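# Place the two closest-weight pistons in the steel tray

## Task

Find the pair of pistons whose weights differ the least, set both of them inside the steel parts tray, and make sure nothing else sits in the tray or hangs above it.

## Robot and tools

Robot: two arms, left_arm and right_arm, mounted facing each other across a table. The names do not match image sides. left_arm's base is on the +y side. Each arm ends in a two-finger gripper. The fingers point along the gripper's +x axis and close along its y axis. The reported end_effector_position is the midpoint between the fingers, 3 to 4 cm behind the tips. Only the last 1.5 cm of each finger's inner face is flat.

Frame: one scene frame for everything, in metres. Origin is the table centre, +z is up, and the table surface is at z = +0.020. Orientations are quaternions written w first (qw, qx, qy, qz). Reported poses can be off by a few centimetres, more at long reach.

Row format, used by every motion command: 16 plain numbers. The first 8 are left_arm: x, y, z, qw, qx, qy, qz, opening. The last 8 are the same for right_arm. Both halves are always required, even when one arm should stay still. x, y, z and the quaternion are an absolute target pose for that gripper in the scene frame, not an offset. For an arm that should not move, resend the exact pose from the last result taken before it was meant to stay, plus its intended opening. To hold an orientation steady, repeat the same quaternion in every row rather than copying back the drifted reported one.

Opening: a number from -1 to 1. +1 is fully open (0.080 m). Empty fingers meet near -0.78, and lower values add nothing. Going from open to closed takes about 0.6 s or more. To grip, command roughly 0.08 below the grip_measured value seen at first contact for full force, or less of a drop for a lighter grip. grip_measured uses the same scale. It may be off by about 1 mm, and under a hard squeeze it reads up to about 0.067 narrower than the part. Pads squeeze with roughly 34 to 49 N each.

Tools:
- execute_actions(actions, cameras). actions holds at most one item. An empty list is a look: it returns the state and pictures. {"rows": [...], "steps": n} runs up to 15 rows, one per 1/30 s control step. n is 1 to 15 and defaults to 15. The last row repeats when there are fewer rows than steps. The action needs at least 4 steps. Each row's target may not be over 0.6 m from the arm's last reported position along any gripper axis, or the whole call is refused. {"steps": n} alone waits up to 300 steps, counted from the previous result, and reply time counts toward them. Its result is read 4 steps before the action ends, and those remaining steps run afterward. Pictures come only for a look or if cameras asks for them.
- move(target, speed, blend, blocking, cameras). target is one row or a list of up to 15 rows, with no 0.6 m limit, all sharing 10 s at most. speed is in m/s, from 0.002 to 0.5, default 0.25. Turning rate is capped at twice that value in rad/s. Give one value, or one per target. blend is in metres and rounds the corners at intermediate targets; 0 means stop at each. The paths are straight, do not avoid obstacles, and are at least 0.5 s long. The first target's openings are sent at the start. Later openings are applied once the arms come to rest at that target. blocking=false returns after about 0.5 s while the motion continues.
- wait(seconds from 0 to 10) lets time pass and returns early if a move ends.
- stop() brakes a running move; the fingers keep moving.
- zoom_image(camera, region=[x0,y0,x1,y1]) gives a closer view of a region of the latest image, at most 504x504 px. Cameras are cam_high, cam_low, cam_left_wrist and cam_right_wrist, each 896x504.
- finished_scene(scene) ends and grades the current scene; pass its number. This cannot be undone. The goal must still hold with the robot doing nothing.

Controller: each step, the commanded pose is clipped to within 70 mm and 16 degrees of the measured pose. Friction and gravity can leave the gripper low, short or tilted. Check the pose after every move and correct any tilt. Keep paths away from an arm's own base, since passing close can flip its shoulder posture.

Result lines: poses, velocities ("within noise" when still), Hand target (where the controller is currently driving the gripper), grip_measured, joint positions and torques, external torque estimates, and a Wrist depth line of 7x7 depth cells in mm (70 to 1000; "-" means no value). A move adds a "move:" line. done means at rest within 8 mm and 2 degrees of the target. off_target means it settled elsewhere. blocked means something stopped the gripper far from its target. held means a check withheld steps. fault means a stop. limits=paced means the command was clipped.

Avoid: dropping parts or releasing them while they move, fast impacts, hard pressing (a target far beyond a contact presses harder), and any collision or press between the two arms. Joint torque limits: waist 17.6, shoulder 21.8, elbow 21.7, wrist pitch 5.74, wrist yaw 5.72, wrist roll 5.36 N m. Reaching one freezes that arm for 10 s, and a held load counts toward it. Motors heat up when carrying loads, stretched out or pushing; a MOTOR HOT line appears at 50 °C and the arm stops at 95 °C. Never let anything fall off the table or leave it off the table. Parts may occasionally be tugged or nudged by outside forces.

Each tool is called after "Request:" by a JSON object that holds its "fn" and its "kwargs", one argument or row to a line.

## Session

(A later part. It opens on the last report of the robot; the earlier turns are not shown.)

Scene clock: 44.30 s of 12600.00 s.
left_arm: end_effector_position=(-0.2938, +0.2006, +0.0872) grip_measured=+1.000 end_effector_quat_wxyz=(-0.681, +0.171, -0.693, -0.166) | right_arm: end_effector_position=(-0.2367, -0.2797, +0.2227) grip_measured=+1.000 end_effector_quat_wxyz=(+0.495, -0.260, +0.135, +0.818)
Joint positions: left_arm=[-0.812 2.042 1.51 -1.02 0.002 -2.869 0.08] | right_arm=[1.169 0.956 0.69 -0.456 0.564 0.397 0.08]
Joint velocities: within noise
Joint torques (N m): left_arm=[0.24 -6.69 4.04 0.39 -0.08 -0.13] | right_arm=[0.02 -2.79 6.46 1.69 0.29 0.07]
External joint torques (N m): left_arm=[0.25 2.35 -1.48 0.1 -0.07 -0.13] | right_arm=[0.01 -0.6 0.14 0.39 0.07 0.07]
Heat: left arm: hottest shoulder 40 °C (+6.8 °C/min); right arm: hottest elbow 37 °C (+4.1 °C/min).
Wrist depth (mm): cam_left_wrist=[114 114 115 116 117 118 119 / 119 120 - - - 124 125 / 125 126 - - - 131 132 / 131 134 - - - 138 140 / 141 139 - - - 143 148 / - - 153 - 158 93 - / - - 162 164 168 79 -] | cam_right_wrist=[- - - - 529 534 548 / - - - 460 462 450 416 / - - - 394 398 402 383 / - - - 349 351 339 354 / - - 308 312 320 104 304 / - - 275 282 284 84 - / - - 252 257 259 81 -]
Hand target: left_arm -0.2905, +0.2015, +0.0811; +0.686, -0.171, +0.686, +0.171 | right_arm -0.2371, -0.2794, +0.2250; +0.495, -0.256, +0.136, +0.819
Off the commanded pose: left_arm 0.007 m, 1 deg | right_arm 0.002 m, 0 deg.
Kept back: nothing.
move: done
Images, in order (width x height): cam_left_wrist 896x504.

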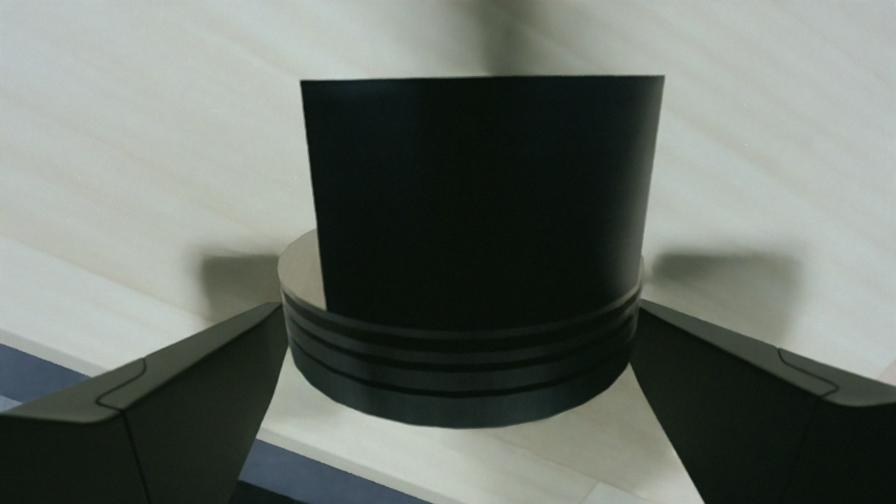

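Request:
{"fn": "move", "kwargs": {
  "target": [
    [-0.2905, 0.2015, 0.0795, 0.6861,-0.1711,0.6861,0.1711, 0.6, -0.2371,-0.2794,0.2251,0.495,-0.256,0.136,0.819, 1]
  ],
  "speed": 0.06,
  "cameras": ["cam_left_wrist"]
}}

Request:
{"fn": "move", "kwargs": {
  "target": [
    [-0.2905, 0.2015, 0.19, 0.6861,-0.1711,0.6861,0.1711, 0.6, -0.2371,-0.2794,0.2251,0.495,-0.256,0.136,0.819, 1],
    [-0.07, 0.21, 0.22, 0.6797,0.1949,0.6797,-0.1949, 0.6, -0.2371,-0.2794,0.2251,0.495,-0.256,0.136,0.819, 1],
    [0.174, 0.199, 0.19, 0.6185,0.3428,0.6185,-0.3428, 0.6, -0.2371,-0.2794,0.2251,0.495,-0.256,0.136,0.819, 1],
    [0.174, 0.199, 0.147, 0.6185,0.3428,0.6185,-0.3428, 0.6, -0.2371,-0.2794,0.2251,0.495,-0.256,0.136,0.819, 1]
  ],
  "speed": [0.15,0.35,0.28,0.06],
  "blend": [0.03,0.04,0.01,0]
}}

Request:
{"fn": "zoom_image", "kwargs": {
  "camera": "cam_high",
  "region": [300, 165, 345, 215]
}}

Scene clock: 45.30 s of 12600.00 s.
left_arm: end_effector_position=(-0.2940, +0.2004, +0.0871) grip_measured=+0.739 end_effector_quat_wxyz=(-0.680, +0.172, -0.693, -0.166) | right_arm: end_effector_position=(-0.2367, -0.2797, +0.2227) grip_measured=+1.000 end_effector_quat_wxyz=(+0.495, -0.260, +0.135, +0.818)
Joint positions: left_arm=[-0.812 2.042 1.509 -1.018 0.002 -2.87 0.068] | right_arm=[1.169 0.956 0.69 -0.456 0.564 0.397 0.08]
Joint velocities: within noise
Joint torques (N m): left_arm=[0.24 -6.46 3.78 0.62 -0.08 -0.12] | right_arm=[-0.04 -2.6 6.4 1.67 0.31 0.08]
External joint torques (N m): left_arm=[0.28 2.5 -1.68 0.34 -0.07 -0.12] | right_arm=[-0.08 -0.43 0.01 0.35 0.1 0.07]
Heat: left arm: hottest shoulder 40 °C (+6.6 °C/min); right arm: hottest elbow 37 °C (+4.0 °C/min).
Wrist depth (mm): cam_left_wrist=[113 114 115 116 118 118 119 / 119 120 - - - 124 125 / 126 127 - - - 131 132 / 131 134 - - - 139 140 / 141 140 - - - 144 149 / - - 92 - 97 84 - / - - 163 165 169 80 -] | cam_right_wrist=[- - - - 528 538 541 / - - - 459 463 453 414 / - - - 394 401 402 385 / - - - 348 351 340 352 / - - 309 310 318 104 307 / - - 275 281 283 84 - / - - 252 257 259 81 -]
Hand target: left_arm -0.2905, +0.2015, +0.0797; +0.686, -0.171, +0.686, +0.171 | right_arm -0.2371, -0.2794, +0.2250; +0.495, -0.256, +0.136, +0.819
Off the commanded pose: left_arm 0.008 m, 1 deg | right_arm 0.002 m, 0 deg.
Kept back: nothing.
move: done
Images, in order (width x height): cam_left_wrist 896x504.

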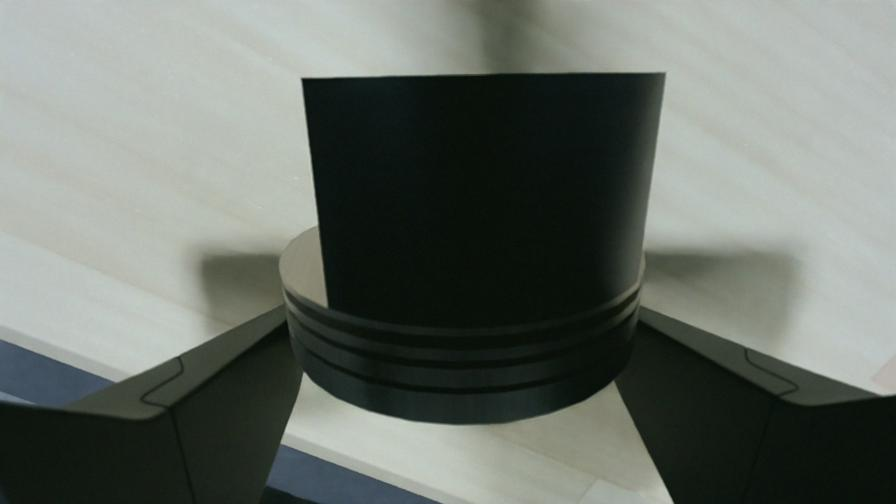

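Scene clock: 49.50 s of 12600.00 s.
left_arm: end_effector_position=(+0.1751, +0.1984, +0.1500) grip_measured=+0.739 end_effector_quat_wxyz=(+0.622, +0.341, +0.616, -0.342) | right_arm: end_effector_position=(-0.2367, -0.2797, +0.2227) grip_measured=+1.000 end_effector_quat_wxyz=(+0.495, -0.260, +0.135, +0.818)
Joint positions: left_arm=[0.619 1.774 1.403 -1.191 -0.003 0.051 0.068] | right_arm=[1.169 0.956 0.69 -0.456 0.564 0.397 0.08]
Joint velocities: within noise
Joint torques (N m): left_arm=[-0.08 -5.82 4.76 0.5 0.11 0.15] | right_arm=[-0.02 -2.81 6.45 1.63 0.33 0.04]
External joint torques (N m): left_arm=[-0.14 1.52 -0.96 0.15 0.12 0.15] | right_arm=[-0.03 -0.63 0.1 0.32 0.12 0.04]
Heat: left arm: hottest shoulder 41 °C (+7.3 °C/min); right arm: hottest elbow 38 °C (+4.8 °C/min).
Wrist depth (mm): cam_left_wrist=[169 115 116 117 118 120 162 / 177 120 - - - 126 188 / 188 127 - - - 133 202 / 198 134 - - - 140 213 / 208 143 - - - 147 224 / - - 92 - 97 84 - / - - 245 248 253 80 -] | cam_right_wrist=[- - - - 549 564 549 / - - - 460 461 449 411 / - - - 394 400 404 385 / - - - 349 351 339 355 / - - 309 309 319 104 307 / - - 275 284 284 84 - / - - 253 258 257 81 -]
Hand target: left_arm +0.1740, +0.1990, +0.1471; +0.619, +0.343, +0.618, -0.343 | right_arm -0.2371, -0.2794, +0.2250; +0.495, -0.256, +0.136, +0.819
Off the commanded pose: left_arm 0.003 m, 1 deg | right_arm 0.002 m, 0 deg.
Kept back: nothing.
move: done

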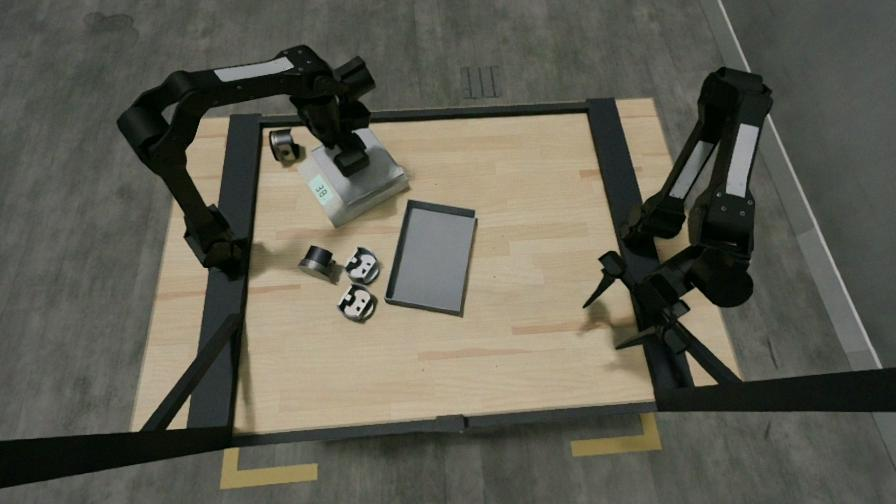

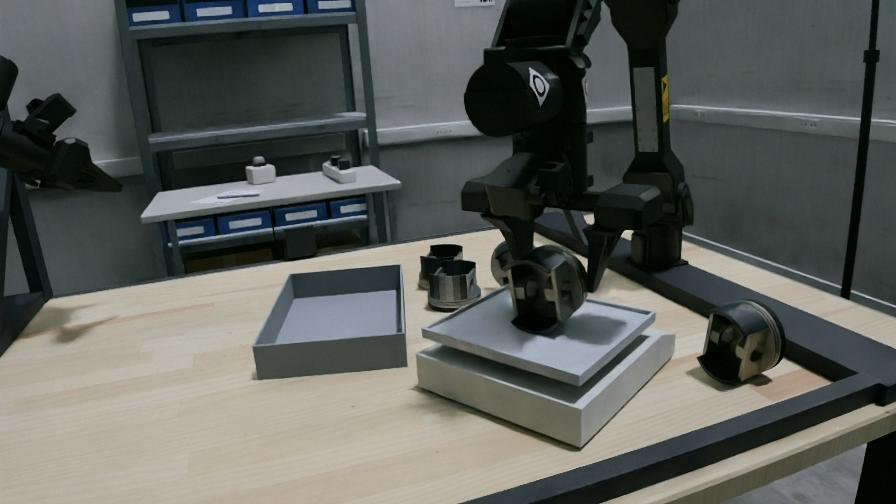

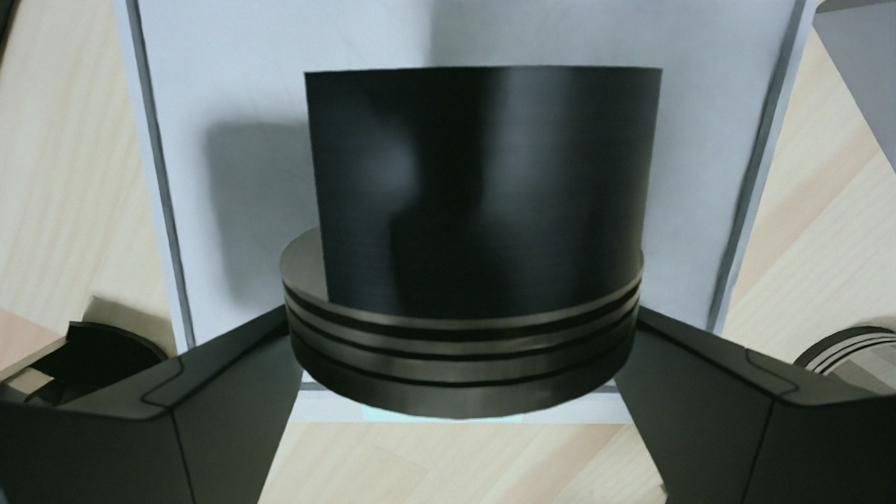

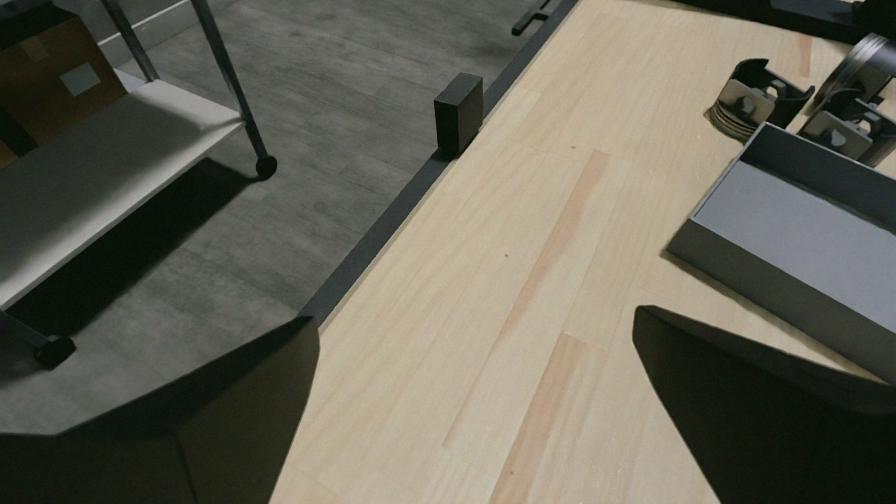

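Scaled by 10.080.

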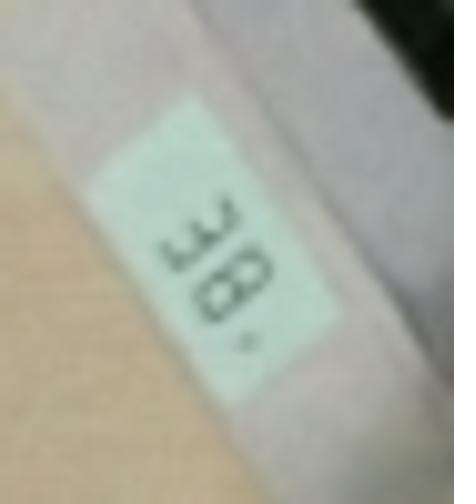

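Request:
{"fn": "move", "kwargs": {
  "target": [
    [0.174, 0.199, 0.1462, 0.6185,0.3428,0.6185,-0.3428, 0.6, -0.2371,-0.2794,0.2251,0.495,-0.256,0.136,0.819, 1],
    [0.174, 0.199, 0.1472, 0.6185,0.3428,0.6185,-0.3428, 1, -0.2371,-0.2794,0.2251,0.495,-0.256,0.136,0.819, 1]
  ],
  "speed": [0.05,0.05],
  "cameras": ["cam_high","cam_left_wrist"]
}}

Request:
{"fn": "zoom_image", "kwargs": {
  "camera": "cam_high",
  "region": [300, 165, 345, 215]
}}

Scene clock: 50.97 s of 12600.00 s.
left_arm: end_effector_position=(+0.1750, +0.1983, +0.1496) grip_measured=+1.000 end_effector_quat_wxyz=(+0.622, +0.341, +0.616, -0.342) | right_arm: end_effector_position=(-0.2367, -0.2797, +0.2227) grip_measured=+1.000 end_effector_quat_wxyz=(+0.495, -0.260, +0.135, +0.818)
Joint positions: left_arm=[0.619 1.774 1.401 -1.189 -0.002 0.051 0.08] | right_arm=[1.169 0.956 0.69 -0.456 0.564 0.397 0.08]
Joint velocities: within noise
Joint torques (N m): left_arm=[-0.07 -5.8 4.97 0.35 0.09 0.15] | right_arm=[0.05 -2.74 6.53 1.66 0.29 0.09]
External joint torques (N m): left_arm=[-0.08 1.42 -0.72 -0.02 0.1 0.15] | right_arm=[0.03 -0.53 0.09 0.32 0.07 0.08]
Heat: left arm: hottest shoulder 41 °C (+7.1 °C/min); right arm: hottest elbow 38 °C (+4.7 °C/min).
Wrist depth (mm): cam_left_wrist=[168 114 116 118 118 120 162 / 177 121 - - - 127 187 / 187 126 - - - 133 201 / 198 133 - - - 140 213 / 206 137 76 - - 145 223 / - - 234 - 154 93 - / - - 244 249 253 79 -] | cam_right_wrist=[- - - - 549 558 548 / - - - 464 461 452 414 / - - - 395 398 400 381 / - - - 350 353 341 354 / - - 308 311 320 104 304 / - - 275 282 283 84 - / - - 251 257 259 81 -]
Hand target: left_arm +0.1740, +0.1990, +0.1473; +0.619, +0.343, +0.619, -0.343 | right_arm -0.2371, -0.2794, +0.2250; +0.495, -0.256, +0.136, +0.819
Off the commanded pose: left_arm 0.003 m, 1 deg | right_arm 0.002 m, 0 deg.
Kept back: nothing.
move: done
Images, in order (width x height): cam_high 896x504, cam_left_wrist 896x504.

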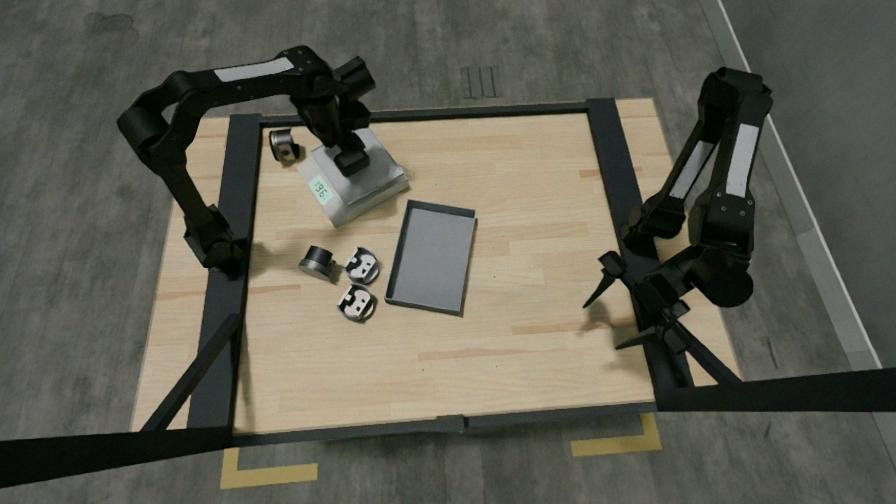

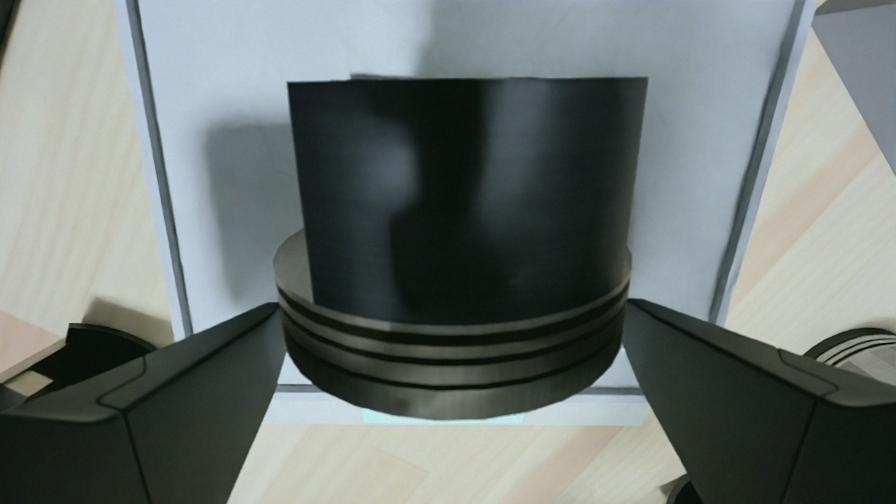

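Scaled by 10.080.

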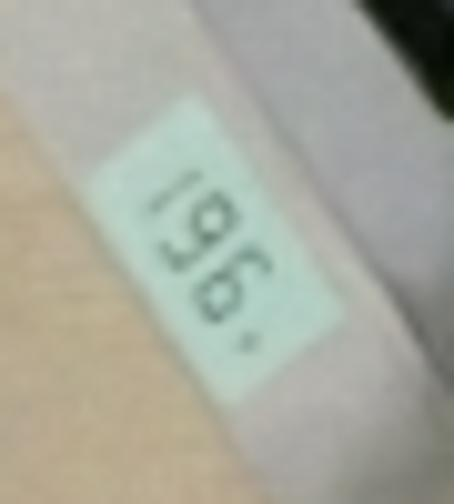

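Request:
{"fn": "move", "kwargs": {
  "target": [
    [0.174, 0.199, 0.1472, 0.6185,0.3428,0.6185,-0.3428, 0.6, -0.2371,-0.2794,0.2251,0.495,-0.256,0.136,0.819, 1],
    [0.174, 0.199, 0.2, 0.6185,0.3428,0.6185,-0.3428, 0.6, -0.2371,-0.2794,0.2251,0.495,-0.256,0.136,0.819, 1],
    [-0.03, 0.19, 0.21, 0.6598,0.2543,0.6598,-0.2543, 0.6, -0.2371,-0.2794,0.2251,0.495,-0.256,0.136,0.819, 1],
    [-0.24, 0.11, 0.16, 0.6797,0.1949,0.6797,-0.1949, 0.6, -0.2371,-0.2794,0.2251,0.495,-0.256,0.136,0.819, 1],
    [-0.24, 0.11, 0.08, 0.6797,0.1949,0.6797,-0.1949, 0.6, -0.2371,-0.2794,0.2251,0.495,-0.256,0.136,0.819, 1]
  ],
  "speed": [0.05,0.15,0.3,0.3,0.08],
  "blend": [0,0.03,0.04,0.02,0],
  "cameras": ["cam_high","cam_low","cam_left_wrist"]
}}

Scene clock: 55.33 s of 12600.00 s.
left_arm: end_effector_position=(-0.2428, +0.1083, +0.0869) grip_measured=+0.603 end_effector_quat_wxyz=(+0.676, +0.191, +0.682, -0.203) | right_arm: end_effector_position=(-0.2367, -0.2797, +0.2227) grip_measured=+1.000 end_effector_quat_wxyz=(+0.495, -0.260, +0.135, +0.818)
Joint positions: left_arm=[-0.568 2.188 1.738 -1.101 0.003 -1.579 0.062] | right_arm=[1.169 0.956 0.69 -0.456 0.564 0.397 0.08]
Joint velocities: within noise
Joint torques (N m): left_arm=[0.19 -7.69 4.24 0.43 -0.16 -0.13] | right_arm=[-0.18 -2.68 6.37 1.67 0.28 0.1]
External joint torques (N m): left_arm=[0.25 2.51 -1.43 0.09 -0.11 -0.13] | right_arm=[-0.19 -0.47 0 0.36 0.06 0.09]
Heat: left arm: hottest shoulder 41 °C (+6.5 °C/min); right arm: hottest elbow 38 °C (+4.3 °C/min).
Wrist depth (mm): cam_left_wrist=[109 111 113 114 115 116 117 / 107 118 118 119 121 122 123 / 116 125 125 127 128 129 130 / 129 131 133 134 135 137 138 / 140 138 138 142 140 143 147 / - - 148 152 151 78 154 / - - 161 164 166 80 -] | cam_right_wrist=[- - - - 345 322 534 / - - - 458 450 442 417 / - - - 398 398 404 384 / - - - 349 352 337 355 / - - 309 314 320 104 305 / - - 274 282 283 84 - / - - 250 258 258 81 -]
Hand target: left_arm -0.2399, +0.1099, +0.0802; +0.680, +0.195, +0.680, -0.195 | right_arm -0.2371, -0.2794, +0.2250; +0.495, -0.256, +0.136, +0.819
Off the commanded pose: left_arm 0.008 m, 1 deg | right_arm 0.002 m, 0 deg.
Kept back: nothing.
move: done; blend cut to 0.0264 m at target 2
Images, in order (width x height): cam_high 896x504, cam_low 896x504, cam_left_wrist 896x504.

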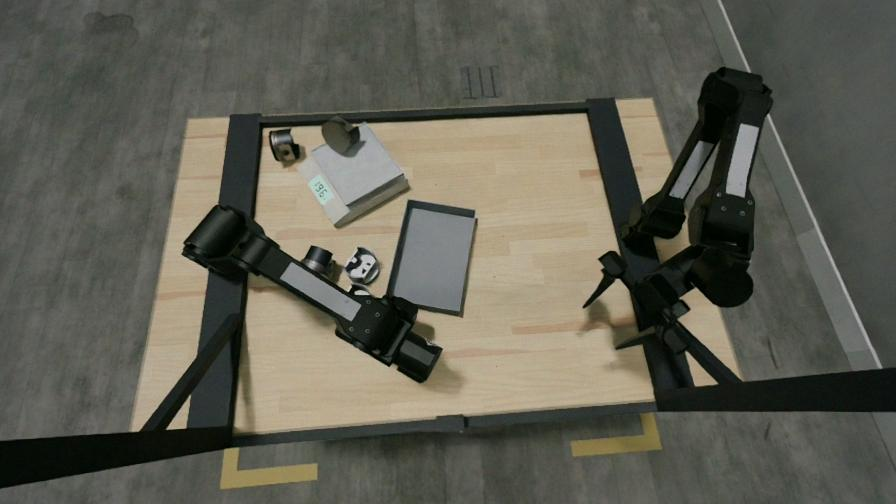

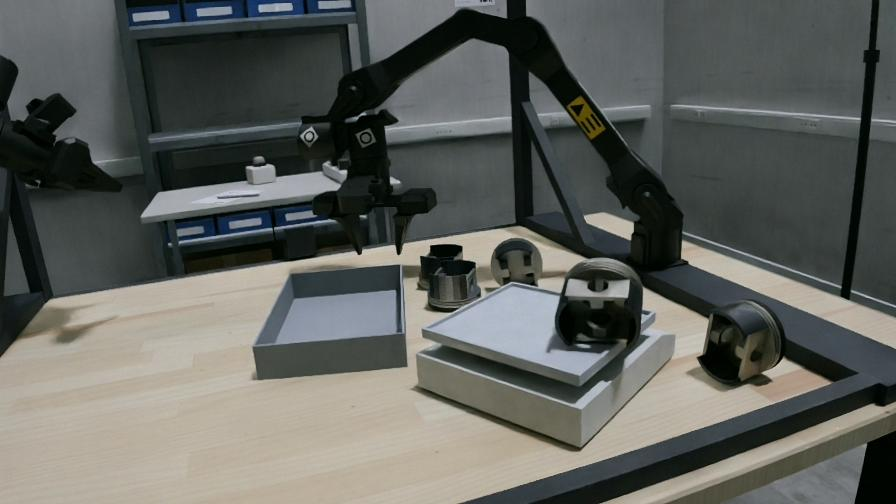

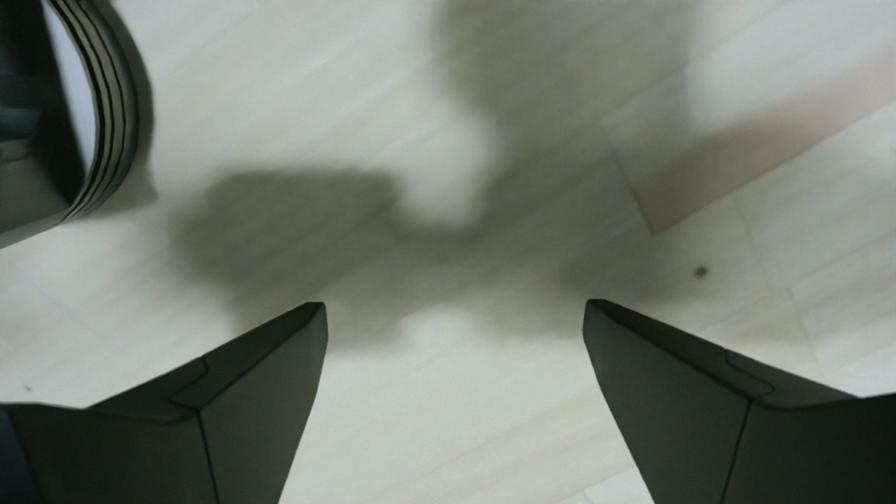

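Request:
{"fn": "zoom_image", "kwargs": {
  "camera": "cam_high",
  "region": [260, 100, 420, 230]
}}

Request:
{"fn": "zoom_image", "kwargs": {
  "camera": "cam_low",
  "region": [400, 230, 800, 450]
}}

Scaled by 3.150.

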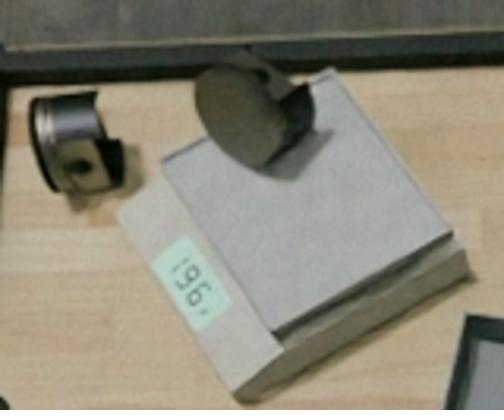

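Scaled by 1.260.

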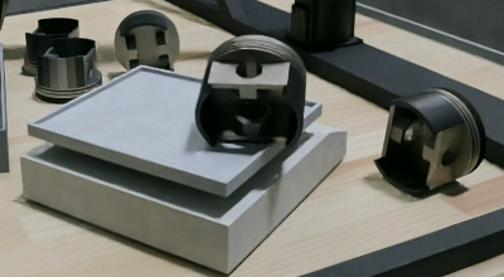

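Request:
{"fn": "move", "kwargs": {
  "target": [
    [-0.24, 0.11, 0.16, 0.6797,0.1949,0.6797,-0.1949, 1, -0.2371,-0.2794,0.2251,0.495,-0.256,0.136,0.819, 1],
    [-0.03, 0.19, 0.24, 0.6598,0.2543,0.6598,-0.2543, 1, -0.2371,-0.2794,0.2251,0.495,-0.256,0.136,0.819, 1],
    [0.22, 0.215, 0.25, 0.6185,0.3428,0.6185,-0.3428, 1, -0.2371,-0.2794,0.2251,0.495,-0.256,0.136,0.819, 1]
  ],
  "speed": [0.15,0.3,0.25],
  "blend": [0.03,0.04,0]
}}

Scene clock: 58.57 s of 12600.00 s.
left_arm: end_effector_position=(+0.2188, +0.2170, +0.2507) grip_measured=+1.000 end_effector_quat_wxyz=(+0.636, +0.337, +0.602, -0.346) | right_arm: end_effector_position=(-0.2367, -0.2797, +0.2227) grip_measured=+1.000 end_effector_quat_wxyz=(+0.495, -0.260, +0.135, +0.818)
Joint positions: left_arm=[0.756 1.821 1.863 -1.563 -0.003 0.188 0.08] | right_arm=[1.169 0.956 0.69 -0.456 0.564 0.397 0.08]
Joint velocities: within noise
Joint torques (N m): left_arm=[-0.08 -5.25 6.35 0.36 0.11 0.14] | right_arm=[0.1 -2.74 6.45 1.68 0.3 0.12]
External joint torques (N m): left_arm=[-0.03 2.31 0.74 -0.05 0.09 0.14] | right_arm=[0.1 -0.52 0.08 0.37 0.08 0.12]
Heat: left arm: hottest shoulder 42 °C (+7.2 °C/min); right arm: hottest elbow 38 °C (+4.1 °C/min).
Wrist depth (mm): cam_left_wrist=[961 265 266 212 215 217 272 / - 270 276 208 224 229 283 / - 286 286 170 235 242 299 / - 302 307 245 248 313 318 / 318 312 312 294 288 258 303 / - - 340 347 351 93 - / - - 344 365 373 79 -] | cam_right_wrist=[- - - - 552 555 541 / - - - 460 466 452 412 / - - - 398 402 401 382 / - - - 348 350 339 354 / - - 306 311 321 103 306 / - - 275 280 282 84 - / - - 252 256 258 81 -]
Hand target: left_arm +0.2199, +0.2151, +0.2496; +0.634, +0.338, +0.602, -0.348 | right_arm -0.2371, -0.2794, +0.2250; +0.495, -0.256, +0.136, +0.819
Off the commanded pose: left_arm 0.002 m, 3 deg | right_arm 0.002 m, 0 deg.
joint sent to its limit (left arm) — joint 4 (wrist pitch), lower limit.
Kept back: nothing.
move: off_target (left_arm)

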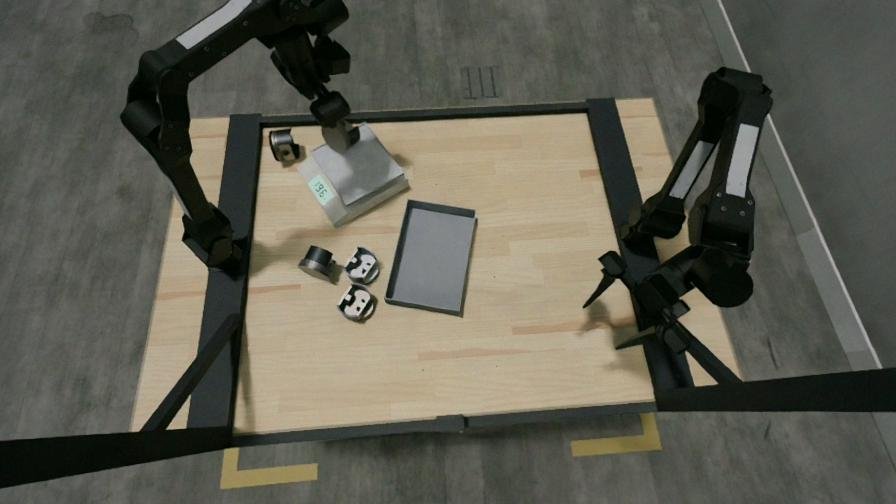

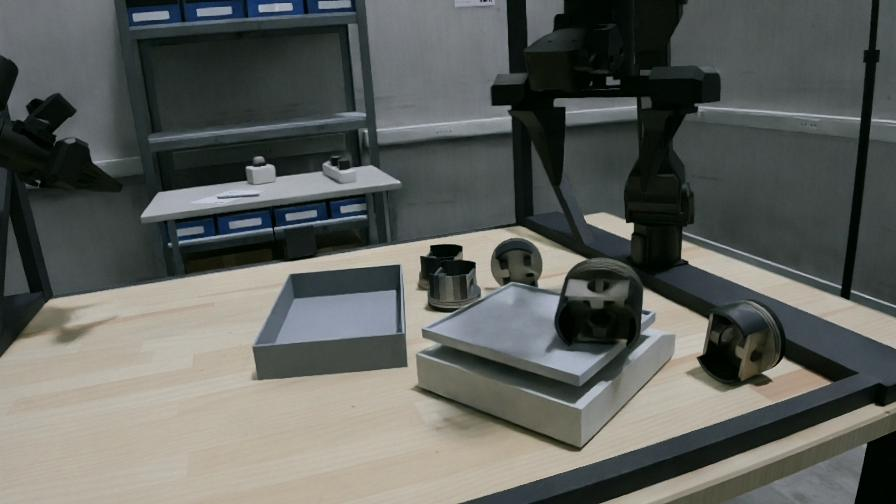

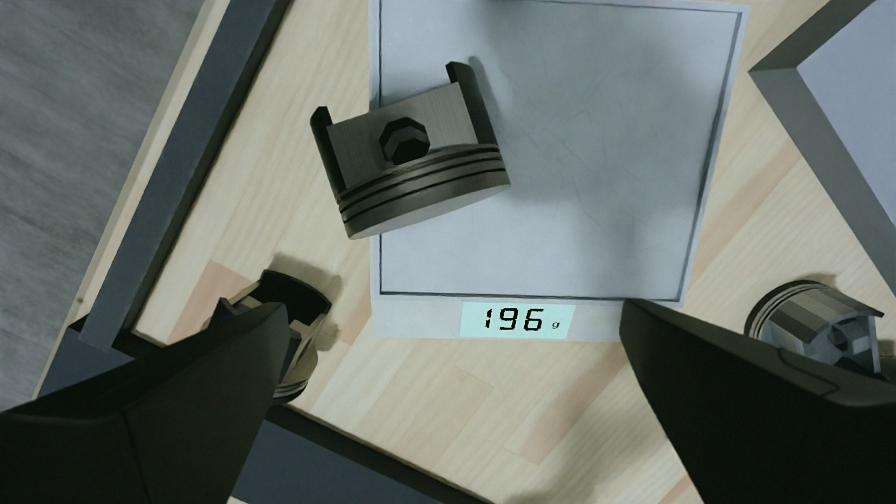

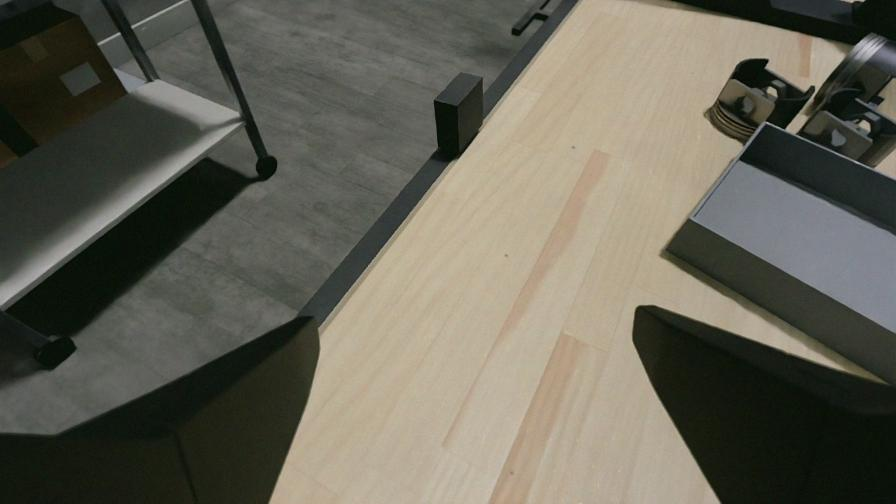

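Request:
{"fn": "move", "kwargs": {
  "target": [
    [0.232, 0.215, 0.205, 0.6645,0.2418,0.6645,-0.2418, 1, -0.2371,-0.2794,0.2251,0.495,-0.256,0.136,0.819, 1]
  ],
  "speed": [0.2],
  "cameras": ["cam_left_wrist"]
}}

Scene clock: 60.13 s of 12600.00 s.
left_arm: end_effector_position=(+0.2320, +0.2138, +0.2106) grip_measured=+1.000 end_effector_quat_wxyz=(+0.669, +0.243, +0.657, -0.246) | right_arm: end_effector_position=(-0.2367, -0.2797, +0.2227) grip_measured=+1.000 end_effector_quat_wxyz=(+0.495, -0.260, +0.135, +0.818)
Joint positions: left_arm=[0.778 1.863 1.756 -1.446 -0.003 -0.092 0.08] | right_arm=[1.169 0.956 0.69 -0.456 0.564 0.397 0.08]
Joint velocities: within noise
Joint torques (N m): left_arm=[0.28 -5.93 4.36 0.51 0.09 -0.11] | right_arm=[0.02 -2.69 6.47 1.63 0.28 0.06]
External joint torques (N m): left_arm=[0.25 2.02 -1.36 0.13 0.1 -0.11] | right_arm=[0.02 -0.48 0.11 0.32 0.06 0.06]
Heat: left arm: hottest shoulder 42 °C (+7.1 °C/min); right arm: hottest elbow 38 °C (+4.1 °C/min).
Wrist depth (mm): cam_left_wrist=[911 209 228 175 177 233 238 / 232 235 236 180 183 187 246 / 228 248 247 137 192 196 235 / 260 259 263 127 205 208 272 / 258 201 256 214 218 215 293 / - - 300 304 269 93 - / - - 316 326 333 79 -] | cam_right_wrist=[- - - - 555 564 546 / - - - 459 465 454 417 / - - - 395 403 403 384 / - - - 347 349 341 354 / - - 308 311 320 104 306 / - - 275 280 282 85 - / - - 250 257 259 81 -]
Hand target: left_arm +0.2320, +0.2151, +0.2051; +0.664, +0.242, +0.665, -0.242 | right_arm -0.2371, -0.2794, +0.2250; +0.495, -0.256, +0.136, +0.819
Off the commanded pose: left_arm 0.006 m, 1 deg | right_arm 0.002 m, 0 deg.
Kept back: nothing.
move: done
Images, in order (width x height): cam_left_wrist 896x504.

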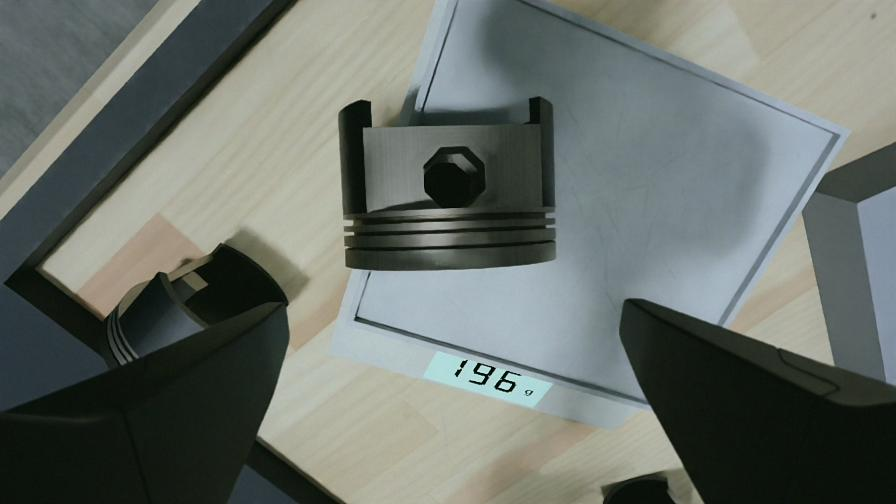

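Request:
{"fn": "move", "kwargs": {
  "target": [
    [0.229, 0.219, 0.18, 0.6645,0.2418,0.6645,-0.2418, 1, -0.2371,-0.2794,0.2251,0.495,-0.256,0.136,0.819, 1],
    [0.229, 0.219, 0.149, 0.6645,0.2418,0.6645,-0.2418, 1, -0.2371,-0.2794,0.2251,0.495,-0.256,0.136,0.819, 1]
  ],
  "speed": [0.15,0.06],
  "cameras": ["cam_left_wrist"]
}}

Scene clock: 61.50 s of 12600.00 s.
left_arm: end_effector_position=(+0.2299, +0.2167, +0.1506) grip_measured=+1.000 end_effector_quat_wxyz=(+0.666, +0.244, +0.662, -0.244) | right_arm: end_effector_position=(-0.2367, -0.2797, +0.2227) grip_measured=+1.000 end_effector_quat_wxyz=(+0.495, -0.260, +0.135, +0.818)
Joint positions: left_arm=[0.779 1.857 1.509 -1.218 -0.003 -0.093 0.08] | right_arm=[1.169 0.956 0.69 -0.456 0.564 0.397 0.08]
Joint velocities: within noise
Joint torques (N m): left_arm=[0.3 -7.28 4.29 0.48 0.09 -0.06] | right_arm=[0.01 -2.73 6.61 1.65 0.36 0.07]
External joint torques (N m): left_arm=[0.27 0.62 -1.41 0.13 0.1 -0.06] | right_arm=[0.02 -0.51 0.23 0.34 0.14 0.07]
Heat: left arm: hottest shoulder 42 °C (+7.1 °C/min); right arm: hottest elbow 38 °C (+4.0 °C/min).
Wrist depth (mm): cam_left_wrist=[151 170 172 119 118 120 176 / 172 180 180 123 80 127 128 / 188 190 - 77 78 134 137 / 198 200 - 136 79 140 143 / 204 201 86 - 76 147 153 / - - 198 160 161 93 - / - - 247 250 214 79 -] | cam_right_wrist=[- - - - 554 556 551 / - - - 459 463 453 413 / - - - 396 399 402 385 / - - - 349 350 343 356 / - - 308 310 318 104 304 / - - 273 282 282 84 - / - - 252 256 258 81 -]
Hand target: left_arm +0.2290, +0.2191, +0.1489; +0.664, +0.242, +0.665, -0.242 | right_arm -0.2371, -0.2794, +0.2250; +0.495, -0.256, +0.136, +0.819
Off the commanded pose: left_arm 0.003 m, 0 deg | right_arm 0.002 m, 0 deg.
Kept back: nothing.
move: done
Images, in order (width x height): cam_left_wrist 896x504.

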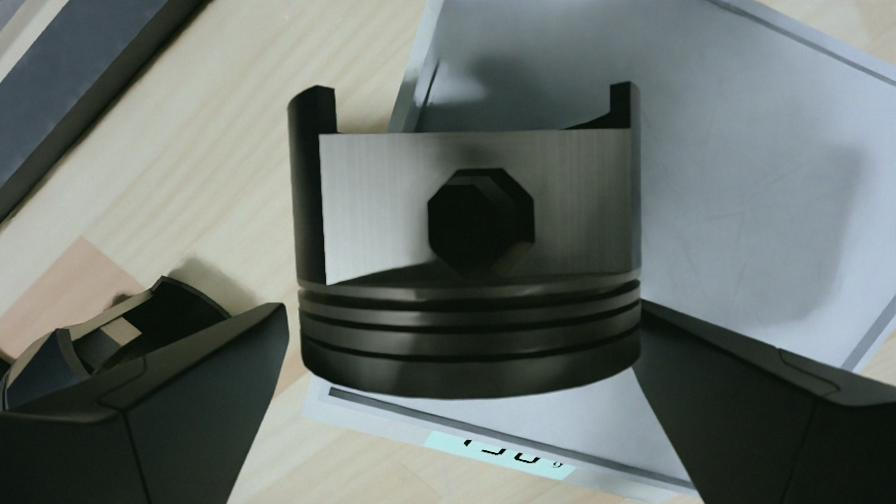

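Request:
{"fn": "move", "kwargs": {
  "target": [
    [0.229, 0.218, 0.148, 0.6645,0.2418,0.6645,-0.2418, 0.6, -0.2371,-0.2794,0.2251,0.495,-0.256,0.136,0.819, 1]
  ],
  "speed": 0.05,
  "cameras": ["cam_left_wrist"]
}}

Scene clock: 62.43 s of 12600.00 s.
left_arm: end_effector_position=(+0.2295, +0.2163, +0.1505) grip_measured=+0.771 end_effector_quat_wxyz=(+0.665, +0.242, +0.662, -0.245) | right_arm: end_effector_position=(-0.2367, -0.2797, +0.2227) grip_measured=+1.000 end_effector_quat_wxyz=(+0.495, -0.260, +0.135, +0.818)
Joint positions: left_arm=[0.779 1.857 1.508 -1.217 0.001 -0.093 0.07] | right_arm=[1.169 0.956 0.69 -0.456 0.564 0.397 0.08]
Joint velocities: within noise
Joint torques (N m): left_arm=[0.12 -6.89 4.3 0.67 -0.05 -0.13] | right_arm=[-0.04 -2.83 6.58 1.67 0.31 0.07]
External joint torques (N m): left_arm=[0.14 1.08 -1.49 0.3 -0.05 -0.13] | right_arm=[-0.03 -0.6 0.18 0.35 0.08 0.06]
Heat: left arm: hottest shoulder 42 °C (+7.1 °C/min); right arm: hottest elbow 38 °C (+4.0 °C/min).
Wrist depth (mm): cam_left_wrist=[151 171 172 119 118 121 177 / 173 179 180 124 85 127 129 / 188 189 - 121 79 135 137 / 198 200 - 136 79 141 144 / 179 203 77 - 79 148 154 / - - 154 161 160 85 - / - - 246 251 211 81 -] | cam_right_wrist=[- - - - 550 562 541 / - - - 457 465 451 417 / - - - 394 401 401 385 / - - - 350 353 342 355 / - - 309 312 322 104 304 / - - 275 282 282 84 - / - - 251 257 259 81 -]
Hand target: left_arm +0.2289, +0.2180, +0.1479; +0.664, +0.242, +0.665, -0.242 | right_arm -0.2371, -0.2794, +0.2250; +0.495, -0.256, +0.136, +0.819
Off the commanded pose: left_arm 0.003 m, 0 deg | right_arm 0.002 m, 0 deg.
Kept back: nothing.
move: done
Images, in order (width x height): cam_left_wrist 896x504.

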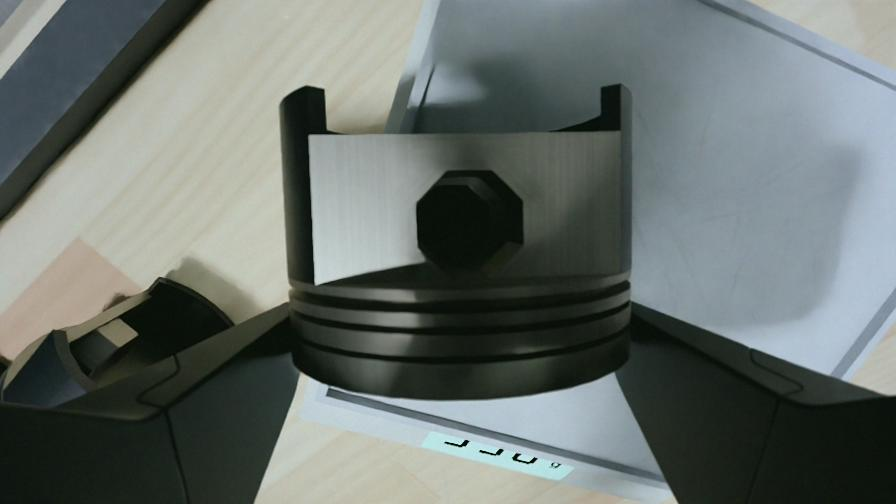

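Request:
{"fn": "move", "kwargs": {
  "target": [
    [0.229, 0.218, 0.21, 0.6645,0.2418,0.6645,-0.2418, 0.6, -0.2371,-0.2794,0.2251,0.495,-0.256,0.136,0.819, 1],
    [-0.03, 0.19, 0.21, 0.6598,0.2543,0.6598,-0.2543, 0.6, -0.2371,-0.2794,0.2251,0.495,-0.256,0.136,0.819, 1],
    [-0.24, 0.11, 0.16, 0.6797,0.1949,0.6797,-0.1949, 0.6, -0.2371,-0.2794,0.2251,0.495,-0.256,0.136,0.819, 1],
    [-0.24, 0.11, 0.0845, 0.6797,0.1949,0.6797,-0.1949, 0.6, -0.2371,-0.2794,0.2251,0.495,-0.256,0.136,0.819, 1]
  ],
  "speed": [0.15,0.3,0.3,0.08],
  "blend": [0.03,0.04,0.02,0],
  "cameras": ["cam_high","cam_low","cam_left_wrist"]
}}

Scene clock: 66.03 s of 12600.00 s.
left_arm: end_effector_position=(-0.2431, +0.1081, +0.0914) grip_measured=+0.771 end_effector_quat_wxyz=(+0.676, +0.190, +0.682, -0.204) | right_arm: end_effector_position=(-0.2367, -0.2797, +0.2227) grip_measured=+1.000 end_effector_quat_wxyz=(+0.495, -0.260, +0.135, +0.818)
Joint positions: left_arm=[-0.568 2.186 1.751 -1.116 0.003 -1.58 0.07] | right_arm=[1.169 0.956 0.69 -0.456 0.564 0.397 0.08]
Joint velocities: within noise
Joint torques (N m): left_arm=[0.22 -7.82 4.04 0.39 -0.16 -0.12] | right_arm=[0.01 -2.62 6.34 1.63 0.3 0.07]
External joint torques (N m): left_arm=[0.28 2.32 -1.58 0.06 -0.11 -0.13] | right_arm=[0.01 -0.39 -0.08 0.3 0.08 0.07]
Heat: left arm: hottest shoulder 42 °C (+6.1 °C/min); right arm: hottest elbow 38 °C (+3.0 °C/min).
Wrist depth (mm): cam_left_wrist=[112 117 118 119 120 121 122 / 107 122 123 124 123 127 129 / 116 129 - 121 79 135 136 / 134 137 - 136 79 143 145 / 143 143 77 - 77 148 154 / - - 158 162 162 85 - / - - 167 170 172 81 -] | cam_right_wrist=[- - - - 511 332 531 / - - - 457 450 423 415 / - - - 398 399 399 380 / - - - 348 352 338 358 / - - 310 311 320 104 307 / - - 275 280 282 85 - / - - 251 257 259 81 -]
Hand target: left_arm -0.2399, +0.1101, +0.0846; +0.680, +0.195, +0.680, -0.195 | right_arm -0.2371, -0.2794, +0.2250; +0.495, -0.256, +0.136, +0.819
Off the commanded pose: left_arm 0.008 m, 1 deg | right_arm 0.002 m, 0 deg.
Kept back: nothing.
move: done
Images, in order (width x height): cam_high 896x504, cam_low 896x504, cam_left_wrist 896x504.

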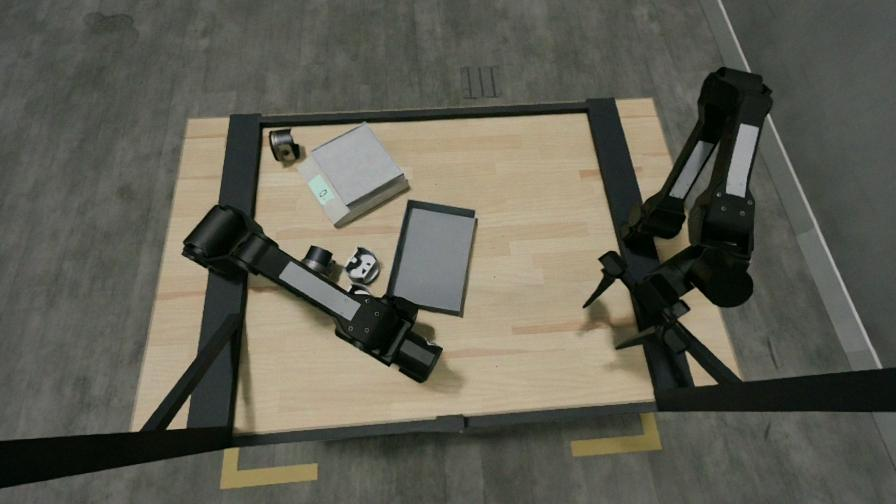

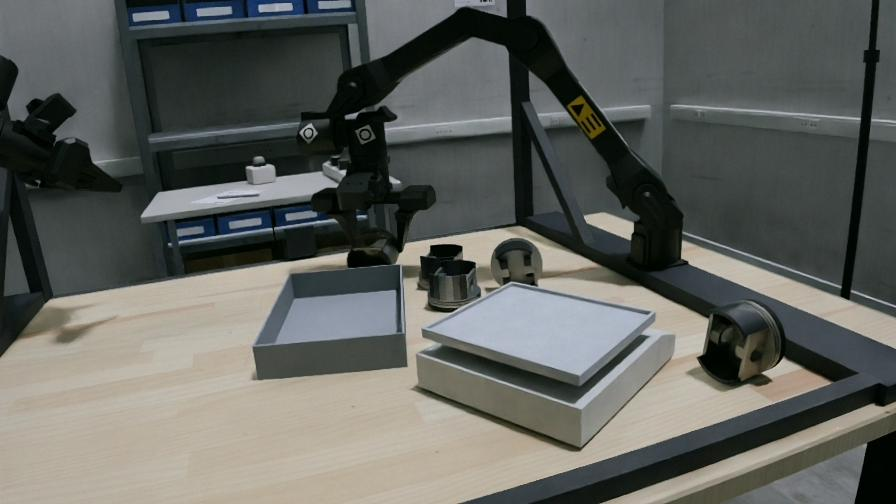

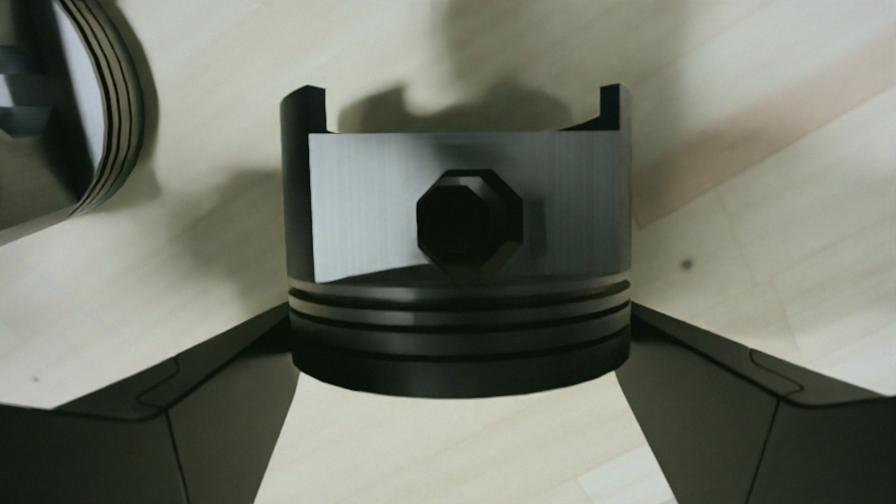

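Request:
{"fn": "move", "kwargs": {
  "target": [
    [-0.24, 0.11, 0.0795, 0.6797,0.1949,0.6797,-0.1949, 0.6, -0.2371,-0.2794,0.2251,0.495,-0.256,0.136,0.819, 1]
  ],
  "speed": [0.05],
  "cameras": []
}}

Scene clock: 66.97 s of 12600.00 s.
left_arm: end_effector_position=(-0.2434, +0.1076, +0.0896) grip_measured=+0.771 end_effector_quat_wxyz=(+0.676, +0.189, +0.682, -0.205) | right_arm: end_effector_position=(-0.2367, -0.2797, +0.2227) grip_measured=+1.000 end_effector_quat_wxyz=(+0.495, -0.260, +0.135, +0.818)
Joint positions: left_arm=[-0.568 2.186 1.744 -1.105 0.003 -1.58 0.07] | right_arm=[1.169 0.956 0.69 -0.456 0.564 0.397 0.08]
Joint velocities: within noise
Joint torques (N m): left_arm=[0.18 -7.33 3.36 0.83 -0.15 -0.12] | right_arm=[-0.01 -2.76 6.51 1.66 0.29 0.09]
External joint torques (N m): left_arm=[0.26 2.74 -2.27 0.49 -0.11 -0.12] | right_arm=[-0.01 -0.5 0.12 0.34 0.07 0.09]
Heat: left arm: hottest shoulder 42 °C (+6.0 °C/min); right arm: hottest elbow 38 °C (+3.0 °C/min).
Wrist depth (mm): cam_left_wrist=[112 115 117 118 120 121 122 / 108 121 122 123 123 127 129 / 121 128 - 121 79 135 137 / 133 135 - 126 79 143 146 / 142 142 77 - 79 148 155 / - - 157 161 161 85 - / - - 166 169 172 81 -] | cam_right_wrist=[- - - - 508 334 529 / - - - 458 447 427 418 / - - - 394 400 406 383 / - - - 350 355 337 356 / - - 308 313 318 104 305 / - - 274 282 283 84 - / - - 252 259 257 81 -]
Hand target: left_arm -0.2399, +0.1101, +0.0797; +0.680, +0.195, +0.680, -0.195 | right_arm -0.2371, -0.2794, +0.2250; +0.495, -0.256, +0.136, +0.819
Off the commanded pose: left_arm 0.011 m, 1 deg | right_arm 0.002 m, 0 deg.
Kept back: nothing.
move: off_target (left_arm)
No camera images: "cameras" was empty.


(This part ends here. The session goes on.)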